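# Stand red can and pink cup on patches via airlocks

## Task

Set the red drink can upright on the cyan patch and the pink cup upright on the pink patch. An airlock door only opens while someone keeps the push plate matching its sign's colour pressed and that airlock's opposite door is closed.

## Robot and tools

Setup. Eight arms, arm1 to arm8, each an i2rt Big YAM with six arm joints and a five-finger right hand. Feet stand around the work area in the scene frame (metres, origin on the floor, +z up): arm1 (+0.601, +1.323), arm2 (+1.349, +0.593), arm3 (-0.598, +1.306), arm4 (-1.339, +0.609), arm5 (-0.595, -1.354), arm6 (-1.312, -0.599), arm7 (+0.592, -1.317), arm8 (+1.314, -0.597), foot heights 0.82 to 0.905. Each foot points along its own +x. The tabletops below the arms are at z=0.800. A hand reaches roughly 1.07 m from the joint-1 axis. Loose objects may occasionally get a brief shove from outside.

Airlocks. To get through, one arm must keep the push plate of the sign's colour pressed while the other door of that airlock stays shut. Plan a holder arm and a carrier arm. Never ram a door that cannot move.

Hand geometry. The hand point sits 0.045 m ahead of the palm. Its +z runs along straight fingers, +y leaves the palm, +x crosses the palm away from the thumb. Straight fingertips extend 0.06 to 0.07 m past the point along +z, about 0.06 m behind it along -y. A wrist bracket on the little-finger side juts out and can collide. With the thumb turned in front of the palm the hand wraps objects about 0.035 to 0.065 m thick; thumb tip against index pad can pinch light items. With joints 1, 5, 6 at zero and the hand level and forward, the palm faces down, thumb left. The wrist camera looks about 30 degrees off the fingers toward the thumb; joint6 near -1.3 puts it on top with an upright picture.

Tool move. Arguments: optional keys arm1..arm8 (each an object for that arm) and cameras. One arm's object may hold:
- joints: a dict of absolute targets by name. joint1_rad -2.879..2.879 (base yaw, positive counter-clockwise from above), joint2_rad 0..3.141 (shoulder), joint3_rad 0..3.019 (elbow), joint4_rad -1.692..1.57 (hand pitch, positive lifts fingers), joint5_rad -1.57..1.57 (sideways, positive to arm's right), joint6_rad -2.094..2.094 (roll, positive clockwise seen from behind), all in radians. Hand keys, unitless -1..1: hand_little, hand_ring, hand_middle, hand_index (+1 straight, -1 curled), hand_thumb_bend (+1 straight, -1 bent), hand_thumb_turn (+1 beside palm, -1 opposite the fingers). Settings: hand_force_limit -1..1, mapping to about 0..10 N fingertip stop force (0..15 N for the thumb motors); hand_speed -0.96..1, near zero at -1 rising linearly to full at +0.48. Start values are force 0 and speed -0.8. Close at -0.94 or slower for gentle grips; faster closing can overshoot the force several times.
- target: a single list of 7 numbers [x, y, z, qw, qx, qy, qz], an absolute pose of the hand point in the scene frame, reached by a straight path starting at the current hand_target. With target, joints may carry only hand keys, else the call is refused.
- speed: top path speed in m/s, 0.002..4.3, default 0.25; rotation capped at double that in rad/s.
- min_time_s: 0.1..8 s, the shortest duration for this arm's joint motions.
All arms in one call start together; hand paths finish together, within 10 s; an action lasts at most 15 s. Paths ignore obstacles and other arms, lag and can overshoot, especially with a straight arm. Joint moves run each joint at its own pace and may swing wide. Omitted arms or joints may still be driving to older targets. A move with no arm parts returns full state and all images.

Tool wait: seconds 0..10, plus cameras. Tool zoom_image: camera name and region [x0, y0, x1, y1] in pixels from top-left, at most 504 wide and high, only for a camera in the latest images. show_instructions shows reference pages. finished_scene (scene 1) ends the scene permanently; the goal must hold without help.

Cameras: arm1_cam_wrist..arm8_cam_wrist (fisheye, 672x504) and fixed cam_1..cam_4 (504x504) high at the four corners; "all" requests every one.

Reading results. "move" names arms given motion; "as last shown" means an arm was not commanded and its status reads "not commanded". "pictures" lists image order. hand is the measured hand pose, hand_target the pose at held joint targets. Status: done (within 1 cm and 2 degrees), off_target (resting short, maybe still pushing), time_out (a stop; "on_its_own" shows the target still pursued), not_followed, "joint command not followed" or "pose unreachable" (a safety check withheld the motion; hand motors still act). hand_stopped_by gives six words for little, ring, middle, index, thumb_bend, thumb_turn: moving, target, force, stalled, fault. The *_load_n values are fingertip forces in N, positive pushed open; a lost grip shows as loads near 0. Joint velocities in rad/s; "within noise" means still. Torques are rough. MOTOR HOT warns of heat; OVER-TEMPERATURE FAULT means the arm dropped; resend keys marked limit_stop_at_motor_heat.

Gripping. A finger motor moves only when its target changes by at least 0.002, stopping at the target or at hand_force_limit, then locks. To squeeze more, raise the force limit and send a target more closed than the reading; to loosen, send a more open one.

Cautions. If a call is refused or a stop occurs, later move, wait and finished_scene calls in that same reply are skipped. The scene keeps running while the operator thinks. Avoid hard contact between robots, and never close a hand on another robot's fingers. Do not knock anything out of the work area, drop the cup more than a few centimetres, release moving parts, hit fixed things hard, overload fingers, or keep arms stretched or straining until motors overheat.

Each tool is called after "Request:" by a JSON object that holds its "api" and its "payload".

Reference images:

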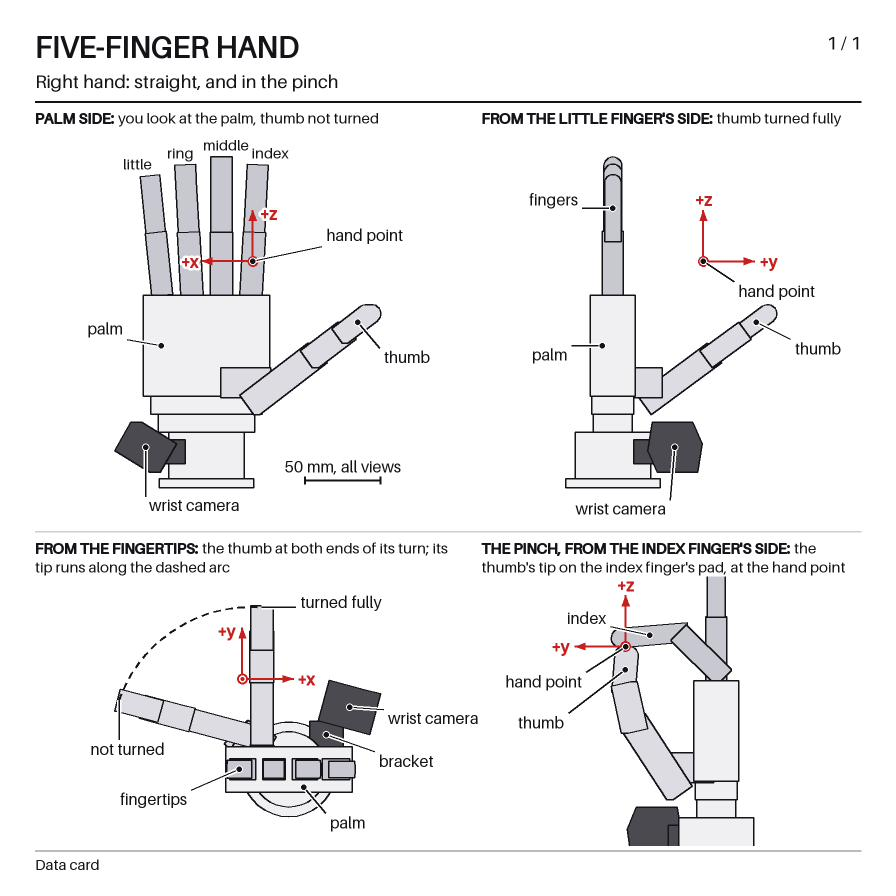

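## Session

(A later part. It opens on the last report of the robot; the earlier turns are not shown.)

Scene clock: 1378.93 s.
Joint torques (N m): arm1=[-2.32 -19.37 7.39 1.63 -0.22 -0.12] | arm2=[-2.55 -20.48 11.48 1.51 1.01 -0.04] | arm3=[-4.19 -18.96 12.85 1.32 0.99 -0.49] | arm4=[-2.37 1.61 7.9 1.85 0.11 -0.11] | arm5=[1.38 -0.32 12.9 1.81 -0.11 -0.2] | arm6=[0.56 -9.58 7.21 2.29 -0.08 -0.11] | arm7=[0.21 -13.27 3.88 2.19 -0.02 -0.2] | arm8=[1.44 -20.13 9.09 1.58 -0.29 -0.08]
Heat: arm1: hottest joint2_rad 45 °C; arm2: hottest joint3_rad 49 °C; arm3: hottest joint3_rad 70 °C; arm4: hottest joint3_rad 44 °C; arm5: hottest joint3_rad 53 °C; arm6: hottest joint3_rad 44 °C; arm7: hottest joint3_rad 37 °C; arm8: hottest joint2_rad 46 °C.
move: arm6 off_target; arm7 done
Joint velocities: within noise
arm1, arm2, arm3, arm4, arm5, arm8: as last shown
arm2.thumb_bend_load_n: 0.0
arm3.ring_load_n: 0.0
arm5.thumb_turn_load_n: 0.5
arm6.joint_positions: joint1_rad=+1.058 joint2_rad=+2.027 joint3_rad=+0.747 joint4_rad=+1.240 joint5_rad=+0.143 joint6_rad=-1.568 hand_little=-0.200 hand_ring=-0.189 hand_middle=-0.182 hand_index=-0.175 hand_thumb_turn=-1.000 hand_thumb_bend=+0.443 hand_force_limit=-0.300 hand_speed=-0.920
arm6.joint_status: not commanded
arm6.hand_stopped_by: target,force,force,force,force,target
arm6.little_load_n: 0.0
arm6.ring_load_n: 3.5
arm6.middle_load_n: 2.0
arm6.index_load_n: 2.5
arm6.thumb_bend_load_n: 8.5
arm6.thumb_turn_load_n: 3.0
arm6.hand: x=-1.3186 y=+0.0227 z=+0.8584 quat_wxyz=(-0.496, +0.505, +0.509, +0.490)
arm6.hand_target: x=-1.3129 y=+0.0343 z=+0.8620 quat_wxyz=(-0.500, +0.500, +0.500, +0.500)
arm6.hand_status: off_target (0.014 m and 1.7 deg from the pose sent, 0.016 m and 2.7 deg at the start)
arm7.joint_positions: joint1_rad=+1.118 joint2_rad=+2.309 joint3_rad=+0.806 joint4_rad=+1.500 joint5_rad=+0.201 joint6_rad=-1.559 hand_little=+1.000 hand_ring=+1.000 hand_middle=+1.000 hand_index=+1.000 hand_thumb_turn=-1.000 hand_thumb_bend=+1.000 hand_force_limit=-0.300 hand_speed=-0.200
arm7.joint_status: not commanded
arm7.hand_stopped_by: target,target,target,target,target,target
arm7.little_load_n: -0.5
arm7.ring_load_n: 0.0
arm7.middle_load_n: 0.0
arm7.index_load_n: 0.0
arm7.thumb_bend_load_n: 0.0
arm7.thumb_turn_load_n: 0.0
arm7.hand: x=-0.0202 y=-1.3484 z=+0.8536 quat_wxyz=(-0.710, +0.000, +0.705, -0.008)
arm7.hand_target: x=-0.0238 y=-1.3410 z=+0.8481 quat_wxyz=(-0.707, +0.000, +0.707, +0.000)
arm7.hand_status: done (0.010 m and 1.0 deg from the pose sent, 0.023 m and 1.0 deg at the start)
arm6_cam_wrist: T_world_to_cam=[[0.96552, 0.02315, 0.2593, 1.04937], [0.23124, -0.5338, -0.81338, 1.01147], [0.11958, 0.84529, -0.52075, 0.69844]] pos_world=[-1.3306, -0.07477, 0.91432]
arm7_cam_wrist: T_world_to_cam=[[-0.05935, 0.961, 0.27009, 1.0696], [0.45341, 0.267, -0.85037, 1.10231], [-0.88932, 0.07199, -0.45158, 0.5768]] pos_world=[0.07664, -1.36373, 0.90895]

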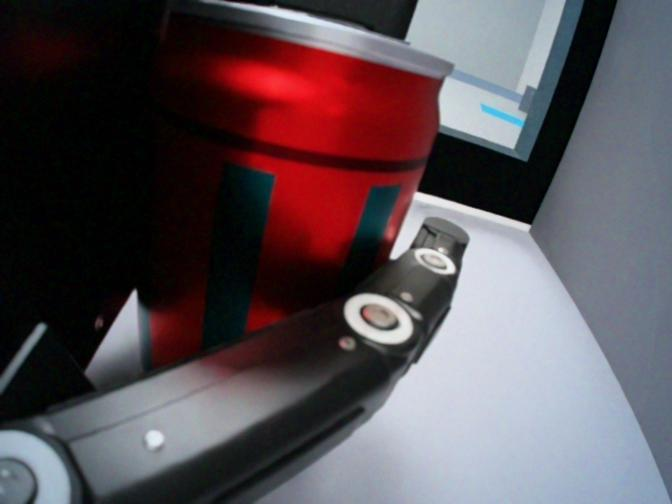

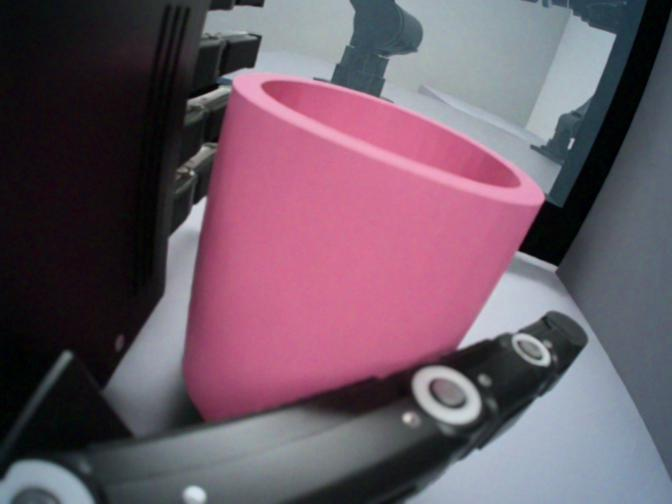

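Request:
{"api": "move", "payload": {"arm6": {"joints": {"hand_speed": -0.6, "hand_index": 1, "hand_middle": 1, "hand_ring": 1, "hand_little": 1, "hand_thumb_bend": 1}}, "arm7": {"joints": {"hand_speed": -0.3, "hand_force_limit": -0.4, "hand_index": 0.35, "hand_middle": 0.35, "hand_thumb_bend": 0.75}}, "cameras": ["arm6_cam_wrist", "arm7_cam_wrist"]}}

Request:
{"api": "move", "payload": {"arm6": {"target": [-1.314, -0.12, 0.872, -0.5, 0.5, 0.5, 0.5], "speed": 0.12}, "arm7": {"joints": {"hand_speed": -0.92, "hand_force_limit": -0.4, "hand_index": -0.7, "hand_middle": -0.7, "hand_thumb_bend": -0.6}}, "cameras": ["arm6_cam_wrist", "arm7_cam_wrist"]}}

Scene clock: 1391.10 s.
Joint torques (N m): arm1=[-1.9 -20.07 7.58 1.78 -0.25 -0.09] | arm2=[-3.31 -20.01 11.48 1.66 0.95 -0.08] | arm3=[-4.13 -18.84 12.85 1.29 0.99 -0.47] | arm4=[-2.26 1.61 7.92 1.85 0.11 -0.11] | arm5=[1.14 -0.15 12.94 1.85 -0.09 -0.28] | arm6=[1.03 -9.47 6.84 2.22 0.08 -0.1] | arm7=[-0.09 -13.27 3.85 2.14 -0.01 -0.21] | arm8=[1.49 -20.19 9.09 1.57 -0.29 -0.08]
Heat: arm1: hottest joint2_rad 45 °C; arm2: hottest joint3_rad 50 °C; arm3: hottest joint3_rad 70 °C; arm4: hottest joint3_rad 44 °C; arm5: hottest joint3_rad 54 °C; arm6: hottest joint3_rad 45 °C; arm7: hottest joint2_rad 36 °C; arm8: hottest joint2_rad 46 °C.
move: arm6 done; arm7 done
Joint velocities: within noise
arm1, arm2, arm3, arm4: as last shown
arm1.ring_load_n: 0.5
arm3.thumb_bend_load_n: -0.5
arm4.thumb_turn_load_n: 0.0
arm5.joint_positions: joint1_rad=+0.292 joint2_rad=+0.708 joint3_rad=+0.238 joint4_rad=+0.655 joint5_rad=+0.003 joint6_rad=-1.562 hand_little=+1.000 hand_ring=+1.000 hand_middle=+1.000 hand_index=+1.000 hand_thumb_turn=-1.000 hand_thumb_bend=+1.000 hand_force_limit=-0.400 hand_speed=-0.700
arm5.joint_status: not commanded
arm5.hand_stopped_by: target,target,target,target,target,target
arm5.little_load_n: 0.0
arm5.ring_load_n: 0.0
arm5.middle_load_n: 0.0
arm5.index_load_n: 0.0
arm5.thumb_bend_load_n: 0.0
arm5.thumb_turn_load_n: 0.0
arm5.hand: x=-0.3585 y=-1.0432 z=+1.0992 quat_wxyz=(-0.396, +0.547, +0.323, +0.663)
arm5.hand_target: x=-0.3581 y=-1.0347 z=+1.1380 quat_wxyz=(-0.406, +0.524, +0.317, +0.679)
arm5.hand_status: not commanded
arm6.joint_positions: joint1_rad=+1.058 joint2_rad=+2.027 joint3_rad=+0.755 joint4_rad=+1.245 joint5_rad=+0.141 joint6_rad=-1.568 hand_little=+1.000 hand_ring=+1.000 hand_middle=+1.000 hand_index=+1.000 hand_thumb_turn=-1.000 hand_thumb_bend=+1.000 hand_force_limit=-0.300 hand_speed=-0.600
arm6.joint_status: all done
arm6.hand_stopped_by: target,target,target,target,target,target
arm6.little_load_n: 0.0
arm6.ring_load_n: 0.0
arm6.middle_load_n: 0.0
arm6.index_load_n: 0.0
arm6.thumb_bend_load_n: 0.0
arm6.thumb_turn_load_n: 0.0
arm6.hand: x=-1.3195 y=+0.0261 z=+0.8624 quat_wxyz=(-0.500, +0.502, +0.506, +0.492)
arm6.hand_target: x=-1.3130 y=+0.0344 z=+0.8622 quat_wxyz=(-0.500, +0.500, +0.500, +0.500)
arm6.hand_status: not commanded
arm7.joint_positions: joint1_rad=+1.117 joint2_rad=+2.309 joint3_rad=+0.806 joint4_rad=+1.500 joint5_rad=+0.201 joint6_rad=-1.560 hand_little=+1.000 hand_ring=+1.000 hand_middle=+0.350 hand_index=+0.350 hand_thumb_turn=-1.000 hand_thumb_bend=+0.750 hand_force_limit=-0.400 hand_speed=-0.300
arm7.joint_status: all done
arm7.hand_stopped_by: target,target,target,target,target,target
arm7.little_load_n: 0.0
arm7.ring_load_n: 0.0
arm7.middle_load_n: 0.0
arm7.index_load_n: 0.0
arm7.thumb_bend_load_n: 0.0
arm7.thumb_turn_load_n: 0.0
arm7.hand: x=-0.0203 y=-1.3477 z=+0.8536 quat_wxyz=(-0.710, +0.000, +0.705, -0.007)
arm7.hand_target: x=-0.0238 y=-1.3410 z=+0.8481 quat_wxyz=(-0.707, +0.000, +0.707, +0.000)
arm7.hand_status: not commanded
arm8.joint_positions: joint1_rad=-1.924 joint2_rad=+2.100 joint3_rad=+1.788 joint4_rad=-1.068 joint5_rad=-0.365 joint6_rad=-0.986 hand_little=-1.000 hand_ring=-1.000 hand_middle=-1.000 hand_index=-1.000 hand_thumb_turn=+1.000 hand_thumb_bend=+1.000 hand_force_limit=+0.000 hand_speed=+0.200
arm8.joint_status: not commanded
arm8.hand_stopped_by: target,target,target,target,target,target
arm8.little_load_n: 0.0
arm8.ring_load_n: 0.0
arm8.middle_load_n: 0.0
arm8.index_load_n: 0.0
arm8.thumb_bend_load_n: 0.0
arm8.thumb_turn_load_n: 0.0
arm8.hand: x=+1.8335 y=-0.2434 z=+0.9039 quat_wxyz=(-0.206, +0.978, -0.005, -0.016)
arm8.hand_target: x=+1.8399 y=-0.2451 z=+0.9199 quat_wxyz=(-0.216, +0.976, +0.000, +0.000)
arm8.hand_status: not commanded
arm6_cam_wrist: T_world_to_cam=[[0.96596, 0.02222, 0.25773, 1.0511], [0.23088, -0.5234, -0.82021, 1.0219], [0.11668, 0.8518, -0.51072, 0.68522]] pos_world=[-1.33121, -0.07215, 0.91722]
arm7_cam_wrist: T_world_to_cam=[[-0.05829, 0.96087, 0.27079, 1.0681], [0.45368, 0.26712, -0.85019, 1.10226], [-0.88926, 0.07329, -0.4515, 0.5784]] pos_world=[0.07654, -1.36313, 0.90905]

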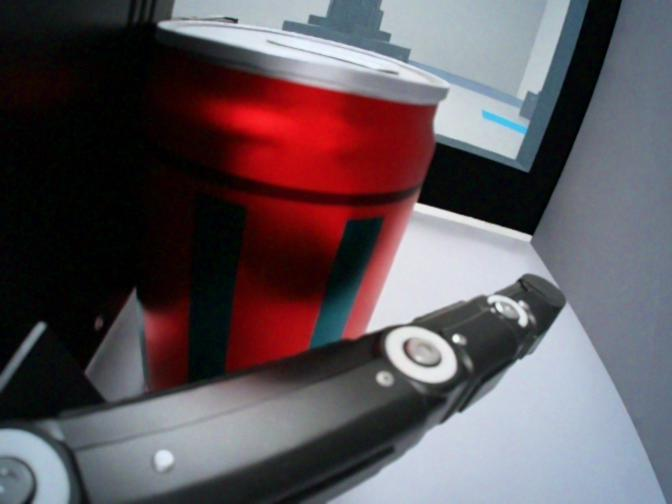

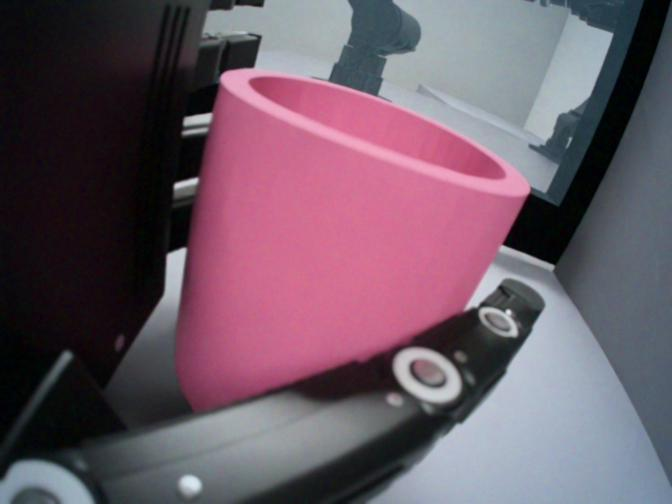

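Scene clock: 1396.73 s.
Joint torques (N m): arm1=[-2.02 -19.49 7.36 1.47 -0.28 -0.04] | arm2=[-3.31 -19.72 11.67 1.39 0.95 -0.11] | arm3=[-4.25 -18.96 12.88 1.24 1 -0.48] | arm4=[-2.37 1.55 7.88 1.87 0.11 -0.11] | arm5=[1.55 0.38 13.12 1.92 -0.08 -0.25] | arm6=[2.37 -7.94 1.47 2.22 0.14 -0.08] | arm7=[0.09 -13.51 3.88 2.17 -0.01 -0.2] | arm8=[1.44 -20.19 9.09 1.58 -0.29 -0.08]
Heat: arm1: hottest joint2_rad 45 °C; arm2: hottest joint3_rad 50 °C; arm3: hottest joint3_rad 70 °C; arm4: hottest joint3_rad 44 °C; arm5: hottest joint3_rad 54 °C; arm6: hottest joint3_rad 44 °C; arm7: hottest joint2_rad 36 °C; arm8: hottest joint2_rad 46 °C.
move: arm6 done; arm7 off_target
Joint velocities: within noise
arm1.joint_positions: joint1_rad=-1.855 joint2_rad=+2.006 joint3_rad=+1.578 joint4_rad=-0.908 joint5_rad=-0.350 joint6_rad=-0.945 hand_little=-1.000 hand_ring=-1.000 hand_middle=-1.000 hand_index=-1.000 hand_thumb_turn=+1.000 hand_thumb_bend=+1.000 hand_force_limit=+0.000 hand_speed=+0.200
arm1.joint_status: not commanded
arm1.hand_stopped_by: target,target,target,target,target,target
arm1.little_load_n: 0.0
arm1.ring_load_n: 0.0
arm1.middle_load_n: 0.0
arm1.index_load_n: 0.0
arm1.thumb_bend_load_n: 0.0
arm1.thumb_turn_load_n: 0.0
arm1.hand: x=+0.2409 y=+1.7966 z=+0.9161 quat_wxyz=(+0.144, -0.690, -0.692, +0.154)
arm1.hand_target: x=+0.2449 y=+1.7999 z=+0.9199 quat_wxyz=(+0.153, -0.690, -0.690, +0.153)
arm1.hand_status: not commanded
arm2.joint_positions: joint1_rad=+1.647 joint2_rad=+2.126 joint3_rad=+1.798 joint4_rad=-0.994 joint5_rad=+0.294 joint6_rad=+0.776 hand_little=-1.000 hand_ring=-1.000 hand_middle=-1.000 hand_index=-1.000 hand_thumb_turn=+1.000 hand_thumb_bend=+1.000 hand_force_limit=+0.000 hand_speed=+0.200
arm2.joint_status: not commanded
arm2.hand_stopped_by: target,target,target,target,target,target
arm2.little_load_n: 0.0
arm2.ring_load_n: 0.0
arm2.middle_load_n: 0.0
arm2.index_load_n: 0.0
arm2.thumb_bend_load_n: -0.5
arm2.thumb_turn_load_n: 0.0
arm2.hand: x=+1.8712 y=+0.1439 z=+0.8929 quat_wxyz=(+0.014, +0.020, -0.982, +0.189)
arm2.hand_target: x=+1.8723 y=+0.1020 z=+0.9111 quat_wxyz=(+0.000, +0.000, -0.976, +0.217)
arm2.hand_status: not commanded
arm3, arm5, arm8: as last shown
arm3.thumb_bend_load_n: 0.0
arm4.joint_positions: joint1_rad=-0.946 joint2_rad=+0.648 joint3_rad=+1.394 joint4_rad=-1.536 joint5_rad=+0.000 joint6_rad=-1.561 hand_little=+1.000 hand_ring=+1.000 hand_middle=+1.000 hand_index=+1.000 hand_thumb_turn=-1.000 hand_thumb_bend=+1.000 hand_force_limit=+0.000 hand_speed=+0.200
arm4.joint_status: not commanded
arm4.hand_stopped_by: target,target,target,target,target,target
arm4.little_load_n: 0.0
arm4.ring_load_n: 0.0
arm4.middle_load_n: 0.0
arm4.index_load_n: 0.0
arm4.thumb_bend_load_n: 0.0
arm4.thumb_turn_load_n: 0.0
arm4.hand: x=-1.4002 y=+0.3988 z=+1.3637 quat_wxyz=(+0.262, +0.654, -0.654, +0.274)
arm4.hand_target: x=-1.4036 y=+0.3988 z=+1.3742 quat_wxyz=(+0.274, +0.649, -0.652, +0.279)
arm4.hand_status: not commanded
arm5.thumb_turn_load_n: 0.5
arm6.joint_positions: joint1_rad=+1.111 joint2_rad=+1.925 joint3_rad=+0.364 joint4_rad=+1.535 joint5_rad=+0.214 joint6_rad=-1.568 hand_little=+1.000 hand_ring=+1.000 hand_middle=+1.000 hand_index=+1.000 hand_thumb_turn=-1.000 hand_thumb_bend=+1.000 hand_force_limit=-0.300 hand_speed=-0.600
arm6.joint_status: not commanded
arm6.hand_stopped_by: target,target,target,target,target,target
arm6.little_load_n: 0.0
arm6.ring_load_n: 0.0
arm6.middle_load_n: 0.0
arm6.index_load_n: 0.0
arm6.thumb_bend_load_n: 0.0
arm6.thumb_turn_load_n: 0.0
arm6.hand: x=-1.3093 y=-0.1175 z=+0.8658 quat_wxyz=(-0.495, +0.507, +0.501, +0.498)
arm6.hand_target: x=-1.3139 y=-0.1200 z=+0.8719 quat_wxyz=(-0.500, +0.500, +0.500, +0.500)
arm6.hand_status: done (0.008 m and 1.0 deg from the pose sent, 0.146 m and 1.2 deg at the start)
arm7.joint_positions: joint1_rad=+1.116 joint2_rad=+2.309 joint3_rad=+0.806 joint4_rad=+1.500 joint5_rad=+0.201 joint6_rad=-1.560 hand_little=+1.000 hand_ring=+1.000 hand_middle=+0.165 hand_index=+0.187 hand_thumb_turn=-1.000 hand_thumb_bend=+0.658 hand_force_limit=-0.400 hand_speed=-0.920
arm7.joint_status: hand_middle off_target (ended at +0.165, target -0.700); hand_index off_target (ended at +0.187, target -0.700); hand_thumb_bend off_target (ended at +0.658, target -0.600); the others done
arm7.hand_stopped_by: target,target,force,force,force,target
arm7.little_load_n: 0.0
arm7.ring_load_n: 0.0
arm7.middle_load_n: 3.5
arm7.index_load_n: 2.0
arm7.thumb_bend_load_n: 5.5
arm7.thumb_turn_load_n: 0.5
arm7.hand: x=-0.0203 y=-1.3468 z=+0.8536 quat_wxyz=(-0.710, +0.001, +0.705, -0.007)
arm7.hand_target: x=-0.0238 y=-1.3409 z=+0.8481 quat_wxyz=(-0.707, +0.000, +0.707, +0.000)
arm7.hand_status: not commanded
arm8.little_load_n: 0.5
arm8.index_load_n: 0.5
arm6_cam_wrist: T_world_to_cam=[[0.96581, 0.00168, 0.25925, 1.0396], [0.22117, -0.52706, -0.82054, 0.93427], [0.13526, 0.84983, -0.50941, 0.83103]] pos_world=[-1.3231, -0.21556, 0.92043]
arm7_cam_wrist: T_world_to_cam=[[-0.05684, 0.96086, 0.27113, 1.0669], [0.4541, 0.26673, -0.85009, 1.10139], [-0.88914, 0.07479, -0.45149, 0.58037]] pos_world=[0.07654, -1.36233, 0.90905]

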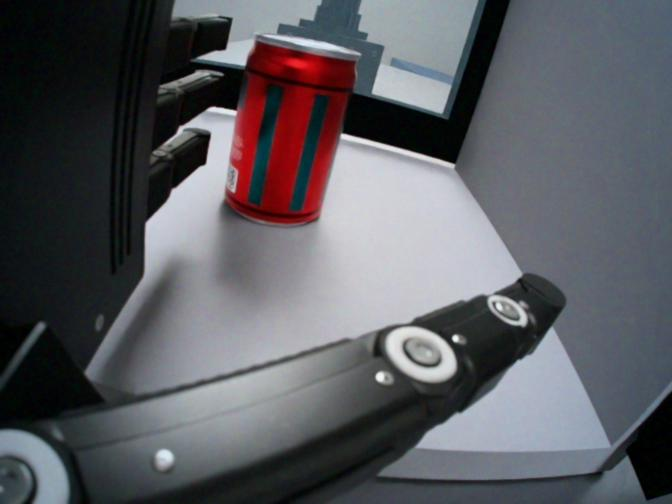

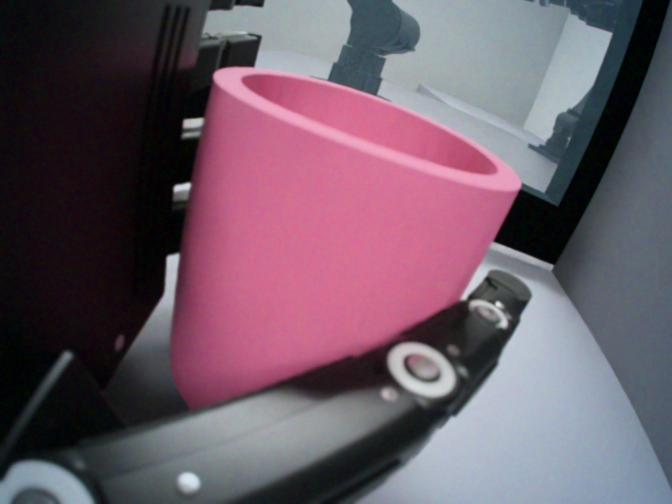

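Request:
{"api": "move", "payload": {"arm6": {"joints": {"joint1_rad": 1.25, "joint2_rad": 0.85, "joint3_rad": 0.12, "joint4_rad": 0.9, "joint5_rad": 0.34, "joint6_rad": -1.57}, "min_time_s": 2}, "arm7": {"target": [-0.022, -1.341, 0.885, -0.7071, 0, 0.7071, 0], "speed": 0.06}, "cameras": ["arm7_cam_wrist"]}}

Request:
{"api": "move", "payload": {"arm6": {"joints": {"joint1_rad": -0.6, "joint2_rad": 0.7, "joint3_rad": 0.3, "joint4_rad": 0.645, "joint5_rad": 0.0, "joint6_rad": -1.57}, "min_time_s": 3}, "arm7": {"target": [0.20, -1.341, 0.94, -0.7071, 0, 0.7071, 0], "speed": 0.15}, "cameras": ["arm7_cam_wrist", "cam_3", "cam_4"]}}

Scene clock: 1411.23 s.
Joint torques (N m): arm1=[-1.08 -19.02 7.5 1.57 -0.27 -0.17] | arm2=[-3.08 -20.72 11.47 1.63 0.94 -0.09] | arm3=[-3.96 -19.08 12.88 1.22 0.98 -0.48] | arm4=[-2.26 1.67 7.88 1.87 0.11 -0.11] | arm5=[0.97 -0.44 12.98 1.83 -0.15 -0.27] | arm6=[2.49 -0.38 7.75 1.35 0.1 -0.07] | arm7=[0.26 -15.68 3.15 2.58 0.05 -0.19] | arm8=[1.49 -20.13 9.07 1.59 -0.29 -0.08]
Heat: arm1: hottest joint2_rad 45 °C; arm2: hottest joint3_rad 50 °C; arm3: hottest joint3_rad 71 °C; arm4: hottest joint3_rad 44 °C; arm5: hottest joint3_rad 54 °C; arm6: hottest joint3_rad 43 °C; arm7: hottest joint2_rad 36 °C; arm8: hottest joint2_rad 46 °C.
move: arm6 done; arm7 off_target
Joint velocities: within noise
arm1, arm2, arm3, arm4, arm5, arm8: as last shown
arm2.ring_load_n: 0.5
arm2.thumb_bend_load_n: 0.0
arm6.joint_positions: joint1_rad=+1.238 joint2_rad=+0.858 joint3_rad=+0.134 joint4_rad=+0.909 joint5_rad=+0.337 joint6_rad=-1.568 hand_little=+1.000 hand_ring=+1.000 hand_middle=+1.000 hand_index=+1.000 hand_thumb_turn=-1.000 hand_thumb_bend=+1.000 hand_force_limit=-0.300 hand_speed=-0.600
arm6.joint_status: all done
arm6.hand_stopped_by: target,target,target,target,target,target
arm6.little_load_n: 0.0
arm6.ring_load_n: 0.0
arm6.middle_load_n: 0.0
arm6.index_load_n: 0.0
arm6.thumb_bend_load_n: 0.0
arm6.thumb_turn_load_n: 0.5
arm6.hand: x=-1.3104 y=-0.2298 z=+1.0437 quat_wxyz=(-0.560, +0.470, +0.433, +0.528)
arm6.hand_target: x=-1.3131 y=-0.2335 z=+1.0371 quat_wxyz=(-0.557, +0.470, +0.440, +0.524)
arm6.hand_status: not commanded
arm7.joint_positions: joint1_rad=+1.116 joint2_rad=+2.232 joint3_rad=+0.774 joint4_rad=+1.420 joint5_rad=+0.201 joint6_rad=-1.561 hand_little=+1.000 hand_ring=+1.000 hand_middle=+0.165 hand_index=+0.187 hand_thumb_turn=-1.000 hand_thumb_bend=+0.658 hand_force_limit=-0.400 hand_speed=-0.920
arm7.joint_status: not commanded
arm7.hand_stopped_by: target,target,force,force,force,target
arm7.little_load_n: 0.0
arm7.ring_load_n: 0.0
arm7.middle_load_n: 3.5
arm7.index_load_n: 2.5
arm7.thumb_bend_load_n: 5.5
arm7.thumb_turn_load_n: 1.5
arm7.hand: x=-0.0173 y=-1.3461 z=+0.8693 quat_wxyz=(-0.697, -0.002, +0.717, -0.004)
arm7.hand_target: x=-0.0218 y=-1.3409 z=+0.8848 quat_wxyz=(-0.707, +0.000, +0.707, +0.000)
arm7.hand_status: off_target (0.017 m and 1.6 deg from the pose sent, 0.032 m and 0.9 deg at the start)
arm8.little_load_n: 0.0
arm8.index_load_n: 0.0
arm8.thumb_turn_load_n: -0.5
arm7_cam_wrist: T_world_to_cam=[[-0.06611, 0.95876, 0.27641, 1.0546], [0.48303, 0.27315, -0.83191, 1.10652], [-0.87311, 0.07852, -0.48117, 0.62113]] pos_world=[0.07756, -1.36212, 0.92789]

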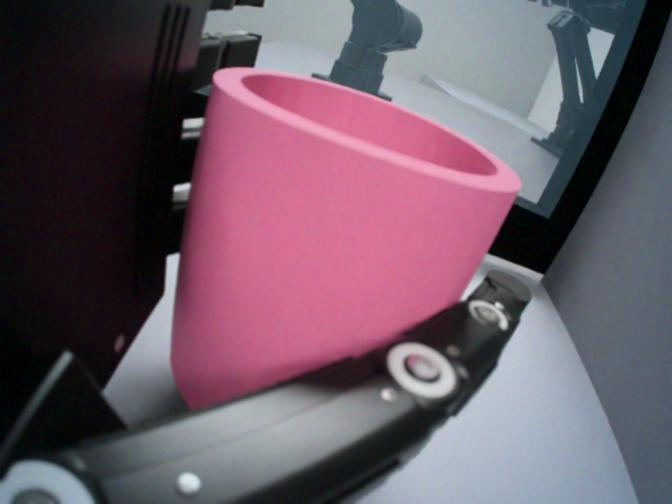

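Scene clock: 1414.70 s.
Joint torques (N m): arm1=[-0.67 -19.37 7.5 1.69 -0.23 -0.06] | arm2=[-2.32 -20.01 11.54 1.57 0.96 -0.06] | arm3=[-4.07 -19.08 12.94 1.25 0.99 -0.49] | arm4=[-2.2 1.67 7.88 1.87 0.11 -0.11] | arm5=[1.85 0.15 12.88 1.95 -0.14 -0.28] | arm6=[1.08 -0.56 14.16 1.36 -0.12 -0.08] | arm7=[2.67 -8.82 0.98 3.66 0.29 -0.1] | arm8=[1.32 -20.13 9.06 1.57 -0.3 -0.08]
Heat: arm1: hottest joint2_rad 45 °C; arm2: hottest joint3_rad 50 °C; arm3: hottest joint3_rad 71 °C; arm4: hottest joint3_rad 44 °C; arm5: hottest joint3_rad 54 °C; arm6: hottest joint3_rad 44 °C; arm7: hottest joint2_rad 36 °C; arm8: hottest joint2_rad 46 °C.
move: arm6 done; arm7 off_target
Joint velocities: within noise
arm1, arm2, arm3, arm4, arm5, arm8: as last shown
arm2.ring_load_n: 0.0
arm5.thumb_turn_load_n: 0.0
arm6.joint_positions: joint1_rad=-0.589 joint2_rad=+0.709 joint3_rad=+0.252 joint4_rad=+0.654 joint5_rad=+0.003 joint6_rad=-1.568 hand_little=+1.000 hand_ring=+1.000 hand_middle=+1.000 hand_index=+1.000 hand_thumb_turn=-1.000 hand_thumb_bend=+1.000 hand_force_limit=-0.300 hand_speed=-0.600
arm6.joint_status: all done
arm6.hand_stopped_by: target,target,target,target,target,target
arm6.little_load_n: 0.0
arm6.ring_load_n: 0.0
arm6.middle_load_n: 0.0
arm6.index_load_n: 0.0
arm6.thumb_bend_load_n: 0.0
arm6.thumb_turn_load_n: 0.0
arm6.hand: x=-0.9166 y=-0.6331 z=+1.0983 quat_wxyz=(-0.033, +0.635, +0.018, +0.771)
arm6.hand_target: x=-0.9117 y=-0.6369 z=+1.1286 quat_wxyz=(-0.029, +0.617, +0.015, +0.786)
arm6.hand_status: not commanded
arm7.joint_positions: joint1_rad=+1.298 joint2_rad=+1.866 joint3_rad=+0.164 joint4_rad=+1.551 joint5_rad=+0.415 joint6_rad=-1.521 hand_little=+1.000 hand_ring=+1.000 hand_middle=+0.165 hand_index=+0.187 hand_thumb_turn=-1.000 hand_thumb_bend=+0.658 hand_force_limit=-0.400 hand_speed=-0.920
arm7.joint_status: not commanded
arm7.hand_stopped_by: target,target,force,force,force,target
arm7.little_load_n: 0.0
arm7.ring_load_n: 0.0
arm7.middle_load_n: 3.5
arm7.index_load_n: 2.0
arm7.thumb_bend_load_n: 5.5
arm7.thumb_turn_load_n: 1.0
arm7.hand: x=+0.2023 y=-1.3348 z=+0.9268 quat_wxyz=(-0.661, +0.006, +0.751, +0.013)
arm7.hand_target: x=+0.1999 y=-1.3409 z=+0.9403 quat_wxyz=(-0.677, +0.009, +0.736, +0.002)
arm7.hand_status: off_target (0.015 m and 7.5 deg from the pose sent, 0.229 m and 1.6 deg at the start; a joint's target at an end of its range on 78 of 98 steps)
arm8.thumb_turn_load_n: 0.0
arm7_cam_wrist: T_world_to_cam=[[-0.061, 0.9574, 0.28226, 1.03409], [0.5729, 0.26515, -0.77556, 0.9641], [-0.81736, 0.1144, -0.56466, 0.95363]] pos_world=[0.2902, -1.35476, 0.99431]

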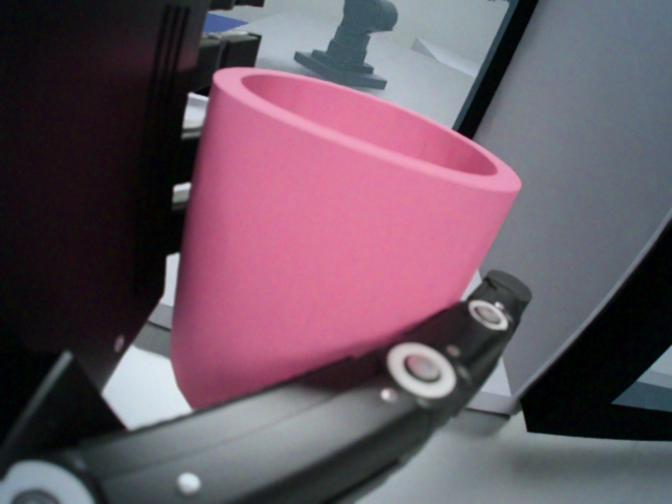

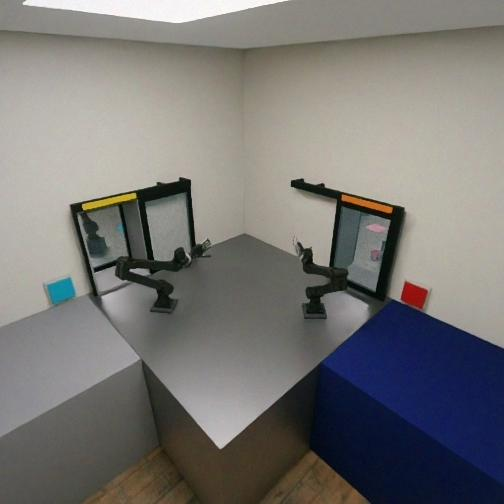

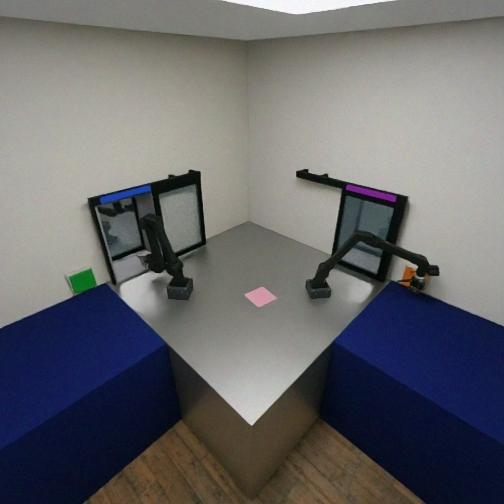

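Request:
{"api": "move", "payload": {"arm3": {"target": [-0.25, 1.878, 0.92, -0.1530, 0.6903, -0.6903, 0.1530], "speed": 0.15}, "arm7": {"joints": {"joint1_rad": 1.30, "joint2_rad": 0.8, "joint3_rad": 0.09, "joint4_rad": 0.68, "joint5_rad": 0.40, "joint6_rad": -1.57}, "min_time_s": 2}}}

Request:
{"api": "move", "payload": {"arm7": {"joints": {"joint1_rad": -1.2, "joint2_rad": 0.8, "joint3_rad": 0.12, "joint4_rad": 0.68, "joint5_rad": 0.36, "joint6_rad": -1.57}, "min_time_s": 4}, "arm1": {"target": [0.10, 1.80, 0.92, -0.1530, 0.6903, 0.6903, -0.1530], "speed": 0.15}, "cameras": ["arm7_cam_wrist", "cam_1", "cam_2", "cam_3"]}}

Scene clock: 1433.03 s.
Joint torques (N m): arm1=[-1.55 -19.43 7.62 1.55 -0.27 -0.08] | arm2=[-3.43 -19.96 11.44 1.65 0.96 -0.05] | arm3=[0.15 -20.42 7.02 0.77 0.28 0.21] | arm4=[-2.2 1.67 7.88 1.87 0.11 -0.11] | arm5=[1.38 0.09 13.11 1.95 -0.12 -0.28] | arm6=[0.79 -0.32 13.93 1.32 -0.11 -0.07] | arm7=[1.26 -2.32 8.92 2.47 0 -0.3] | arm8=[1.44 -20.13 9.06 1.59 -0.3 -0.09]
Heat: arm1: hottest joint2_rad 45 °C; arm2: hottest joint3_rad 50 °C; arm3: hottest joint3_rad 70 °C; arm4: hottest joint3_rad 44 °C; arm5: hottest joint3_rad 54 °C; arm6: hottest joint3_rad 48 °C; arm7: hottest joint2_rad 36 °C; arm8: hottest joint2_rad 46 °C.
move: arm3 off_target; arm7 done
Joint velocities: within noise
arm1, arm2, arm4, arm5, arm6, arm8: as last shown
arm1.ring_load_n: 0.5
arm1.middle_load_n: 0.5
arm3.joint_positions: joint1_rad=+1.917 joint2_rad=+2.073 joint3_rad=+1.681 joint4_rad=-0.980 joint5_rad=+0.386 joint6_rad=+0.986 hand_little=-1.000 hand_ring=-1.000 hand_middle=-1.000 hand_index=-1.000 hand_thumb_turn=+1.000 hand_thumb_bend=+1.000 hand_force_limit=+0.000 hand_speed=+0.200
arm3.joint_status: not commanded
arm3.hand_stopped_by: target,target,target,target,target,target
arm3.little_load_n: 0.0
arm3.ring_load_n: 0.0
arm3.middle_load_n: 0.0
arm3.index_load_n: 0.0
arm3.thumb_bend_load_n: 0.0
arm3.thumb_turn_load_n: 0.0
arm3.hand: x=-0.2537 y=+1.8740 z=+0.9107 quat_wxyz=(-0.139, +0.697, -0.686, +0.156)
arm3.hand_target: x=-0.2500 y=+1.8779 z=+0.9199 quat_wxyz=(-0.153, +0.690, -0.690, +0.153)
arm3.hand_status: off_target (0.011 m and 1.9 deg from the pose sent, 0.093 m and 3.8 deg at the start)
arm4.thumb_turn_load_n: 0.5
arm6.thumb_bend_load_n: -0.5
arm6.hand_target: x=-0.9117 y=-0.6368 z=+1.1286 quat_wxyz=(-0.029, +0.617, +0.015, +0.786)
arm7.joint_positions: joint1_rad=+1.298 joint2_rad=+0.812 joint3_rad=+0.081 joint4_rad=+0.678 joint5_rad=+0.402 joint6_rad=-1.550 hand_little=+1.000 hand_ring=+1.000 hand_middle=+0.165 hand_index=+0.187 hand_thumb_turn=-1.000 hand_thumb_bend=+0.658 hand_force_limit=-0.400 hand_speed=-0.920
arm7.joint_status: all done
arm7.hand_stopped_by: target,target,force,force,force,target
arm7.little_load_n: 0.0
arm7.ring_load_n: 0.5
arm7.middle_load_n: 3.5
arm7.index_load_n: 2.0
arm7.thumb_bend_load_n: 5.5
arm7.thumb_turn_load_n: 1.5
arm7.hand: x=+0.2456 y=-1.3186 z=+1.0526 quat_wxyz=(-0.693, +0.004, +0.721, +0.003)
arm7.hand_target: x=+0.2433 y=-1.3199 z=+1.0626 quat_wxyz=(-0.701, -0.001, +0.713, +0.006)
arm7.hand_status: not commanded
pictures: none

Scene clock: 1437.60 s.
Joint torques (N m): arm1=[3.19 -18.78 15.95 2.17 -0.92 0.45] | arm2=[-3.14 -20.37 11.54 1.55 0.95 -0.11] | arm3=[-0.03 -20.48 6.98 0.76 0.29 0.21] | arm4=[-2.26 1.67 7.9 1.87 0.11 -0.11] | arm5=[1.14 0.15 12.89 1.87 -0.11 -0.26] | arm6=[0.79 -0.26 14.08 1.29 -0.08 -0.07] | arm7=[-0.03 -2.55 11.33 2.54 0.03 -0.3] | arm8=[1.44 -20.13 9.07 1.59 -0.3 -0.07]
Heat: arm1: hottest joint2_rad 44 °C; arm2: hottest joint3_rad 50 °C; arm3: hottest joint3_rad 69 °C; arm4: hottest joint3_rad 44 °C; arm5: hottest joint3_rad 54 °C; arm6: hottest joint3_rad 49 °C; arm7: hottest joint2_rad 36 °C; arm8: hottest joint2_rad 46 °C.
move: arm1 off_target; arm7 done
Joint velocities: within noise
arm1.joint_positions: joint1_rad=-1.731 joint2_rad=+2.175 joint3_rad=+1.841 joint4_rad=-1.003 joint5_rad=-0.289 joint6_rad=-0.815 hand_little=-1.000 hand_ring=-1.000 hand_middle=-1.000 hand_index=-1.000 hand_thumb_turn=+1.000 hand_thumb_bend=+1.000 hand_force_limit=+0.000 hand_speed=+0.200
arm1.joint_status: not commanded
arm1.hand_stopped_by: target,target,target,target,target,target
arm1.little_load_n: 0.0
arm1.ring_load_n: 0.0
arm1.middle_load_n: 0.0
arm1.index_load_n: 0.0
arm1.thumb_bend_load_n: 0.0
arm1.thumb_turn_load_n: 0.0
arm1.hand: x=+0.1495 y=+1.7961 z=+0.9078 quat_wxyz=(+0.122, -0.698, -0.691, +0.141)
arm1.hand_target: x=+0.1027 y=+1.7968 z=+0.9217 quat_wxyz=(+0.154, -0.690, -0.691, +0.154)
arm1.hand_status: off_target (0.051 m and 3.9 deg from the pose sent, 0.141 m and 1.1 deg at the start)
arm2, arm3, arm4, arm5, arm6, arm8: as last shown
arm3.ring_load_n: 0.5
arm4.thumb_turn_load_n: 0.0
arm5.thumb_turn_load_n: 0.5
arm6.thumb_bend_load_n: 0.0
arm6.thumb_turn_load_n: 0.5
arm7.joint_positions: joint1_rad=-1.188 joint2_rad=+0.812 joint3_rad=+0.081 joint4_rad=+0.678 joint5_rad=+0.362 joint6_rad=-1.551 hand_little=+1.000 hand_ring=+1.000 hand_middle=+0.165 hand_index=+0.187 hand_thumb_turn=-1.000 hand_thumb_bend=+0.658 hand_force_limit=-0.400 hand_speed=-0.920
arm7.joint_status: all done
arm7.hand_stopped_by: target,target,force,force,force,target
arm7.little_load_n: 0.0
arm7.ring_load_n: 0.0
arm7.middle_load_n: 3.5
arm7.index_load_n: 2.0
arm7.thumb_bend_load_n: 5.0
arm7.thumb_turn_load_n: 1.0
arm7.hand: x=+0.8658 y=-1.0953 z=+1.0460 quat_wxyz=(-0.233, +0.686, +0.242, +0.646)
arm7.hand_target: x=+0.8744 y=-1.0895 z=+1.0716 quat_wxyz=(-0.235, +0.671, +0.233, +0.664)
arm7.hand_status: not commanded
arm8.middle_load_n: -0.5
arm7_cam_wrist: T_world_to_cam=[[0.65899, -0.70178, 0.27063, -1.61691], [-0.22682, -0.52847, -0.81809, 0.48052], [0.71714, 0.47773, -0.50743, 0.54537]] pos_world=[0.78342, -1.14131, 1.10744]

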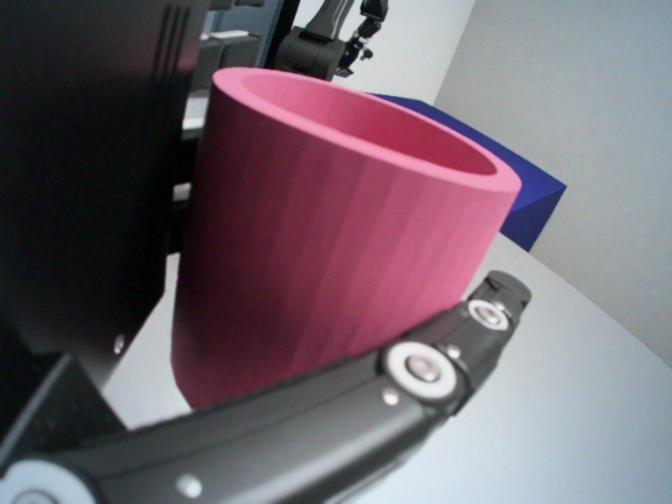

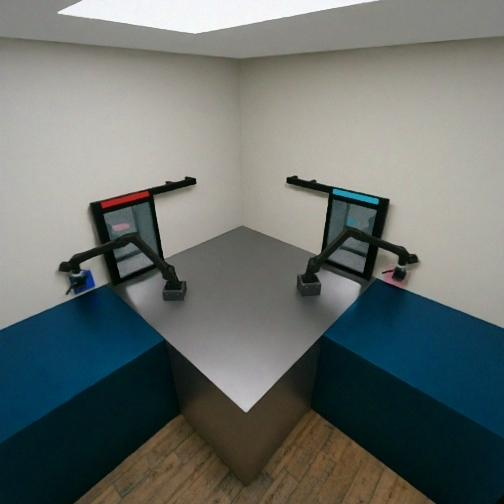

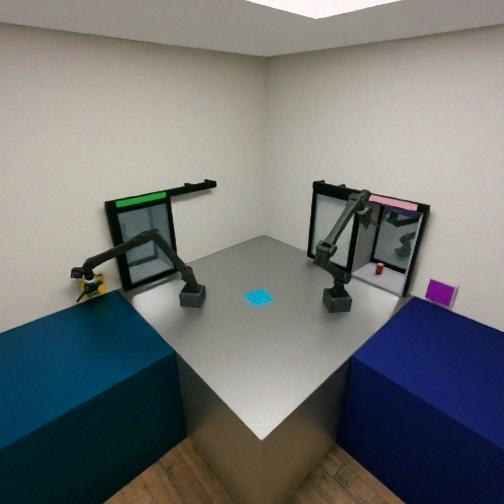

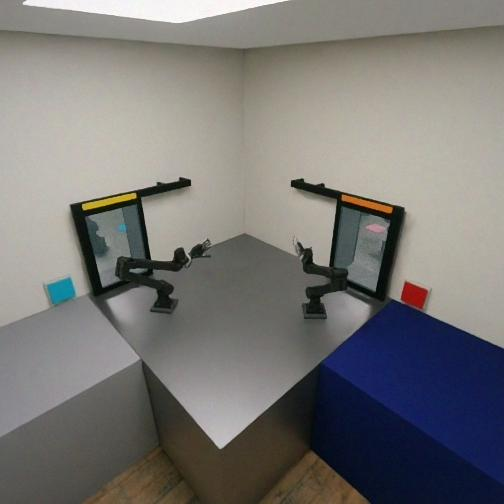

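Request:
{"api": "move", "payload": {"arm7": {"joints": {"joint1_rad": -0.65}, "min_time_s": 1.5}, "arm4": {"joints": {"joint1_rad": -0.628, "joint2_rad": 0.74, "joint3_rad": 0.12, "joint4_rad": 0.6, "joint5_rad": 0.33, "joint6_rad": -1.57}, "min_time_s": 3}, "cameras": ["arm7_cam_wrist", "arm4_cam_wrist", "cam_2"]}}

Scene clock: 1464.13 s.
Joint torques (N m): arm1=[3.02 -18.55 15.9 2.03 -0.96 0.42] | arm2=[-4.13 -20.31 11.38 1.48 0.98 -0.07] | arm3=[0.09 -20.37 6.94 0.83 0.28 0.2] | arm4=[-0.15 0.09 7.27 2.67 0.18 -0.12] | arm5=[2.08 0.21 13.09 1.83 -0.16 -0.27] | arm6=[0.73 -0.26 14.08 1.25 -0.11 -0.03] | arm7=[2.2 -2.43 11.34 2.54 0.09 -0.31] | arm8=[1.49 -20.19 9.06 1.59 -0.29 -0.09]
Heat: arm1: hottest joint2_rad 43 °C; arm2: hottest joint3_rad 51 °C; arm3: hottest joint3_rad 64 °C; arm4: hottest joint3_rad 44 °C; arm5: hottest joint3_rad 55 °C; arm6: hottest joint3_rad 52 °C; arm7: hottest joint3_rad 38 °C; arm8: hottest joint2_rad 46 °C.
move: arm4 done; arm7 done
Joint velocities: within noise
arm1, arm2, arm3, arm5, arm6, arm8: as last shown
arm2.index_load_n: 0.5
arm3.ring_load_n: 0.0
arm4.joint_positions: joint1_rad=-0.643 joint2_rad=+0.734 joint3_rad=+0.118 joint4_rad=+0.582 joint5_rad=+0.328 joint6_rad=-1.561 hand_little=+1.000 hand_ring=+1.000 hand_middle=+1.000 hand_index=+1.000 hand_thumb_turn=-1.000 hand_thumb_bend=+1.000 hand_force_limit=+0.000 hand_speed=+0.200
arm4.joint_status: all done
arm4.hand_stopped_by: target,target,target,target,target,target
arm4.little_load_n: 0.0
arm4.ring_load_n: 0.0
arm4.middle_load_n: 0.0
arm4.index_load_n: 0.0
arm4.thumb_bend_load_n: 0.0
arm4.thumb_turn_load_n: 0.0
arm4.hand: x=-1.3500 y=+0.2526 z=+1.0777 quat_wxyz=(+0.492, +0.504, -0.514, +0.489)
arm4.hand_target: x=-1.3449 y=+0.2511 z=+1.0822 quat_wxyz=(+0.493, +0.505, -0.506, +0.495)
arm4.hand_status: not commanded
arm7.joint_positions: joint1_rad=-0.662 joint2_rad=+0.812 joint3_rad=+0.081 joint4_rad=+0.678 joint5_rad=+0.361 joint6_rad=-1.551 hand_little=+1.000 hand_ring=+1.000 hand_middle=+0.165 hand_index=+0.187 hand_thumb_turn=-1.000 hand_thumb_bend=+0.658 hand_force_limit=-0.400 hand_speed=-0.920
arm7.joint_status: all done
arm7.hand_stopped_by: target,target,force,force,force,target
arm7.little_load_n: 0.0
arm7.ring_load_n: 0.0
arm7.middle_load_n: 3.5
arm7.index_load_n: 2.5
arm7.thumb_bend_load_n: 5.5
arm7.thumb_turn_load_n: 1.0
arm7.hand: x=+0.7177 y=-0.9885 z=+1.0474 quat_wxyz=(-0.395, +0.598, +0.411, +0.563)
arm7.hand_target: x=+0.7144 y=-0.9764 z=+1.0732 quat_wxyz=(-0.409, +0.582, +0.405, +0.575)
arm7.hand_status: not commanded
arm8.middle_load_n: 0.0
pictures: arm4_cam_wrist, arm7_cam_wrist, cam_2
arm4_cam_wrist: T_world_to_cam=[[-0.95864, -0.00263, 0.2846, -1.59951], [-0.24552, 0.51339, -0.82228, 0.43029], [-0.14395, -0.85815, -0.4928, 0.66738]] pos_world=[-1.33164, 0.34761, 1.13793]
arm7_cam_wrist: T_world_to_cam=[[0.92307, -0.27583, 0.26806, -1.2105], [0.069, -0.56686, -0.82092, 0.25728], [0.37839, 0.77627, -0.50422, 1.13613]] pos_world=[0.66973, -1.07, 1.10854]

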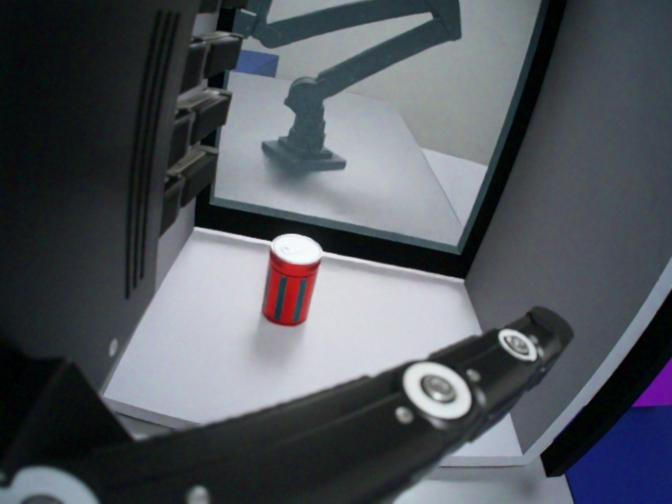

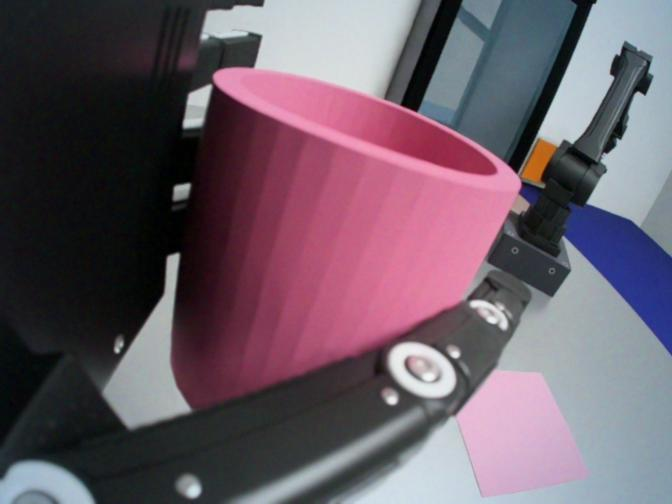

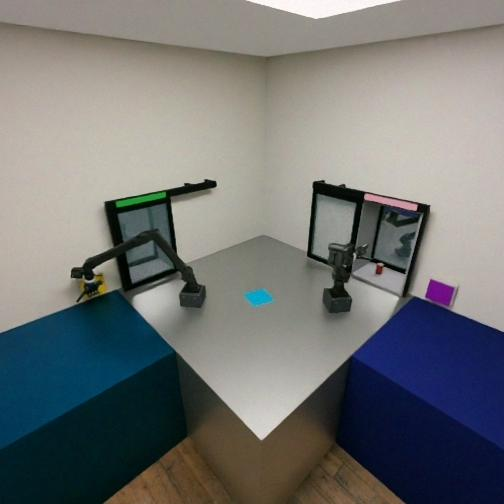

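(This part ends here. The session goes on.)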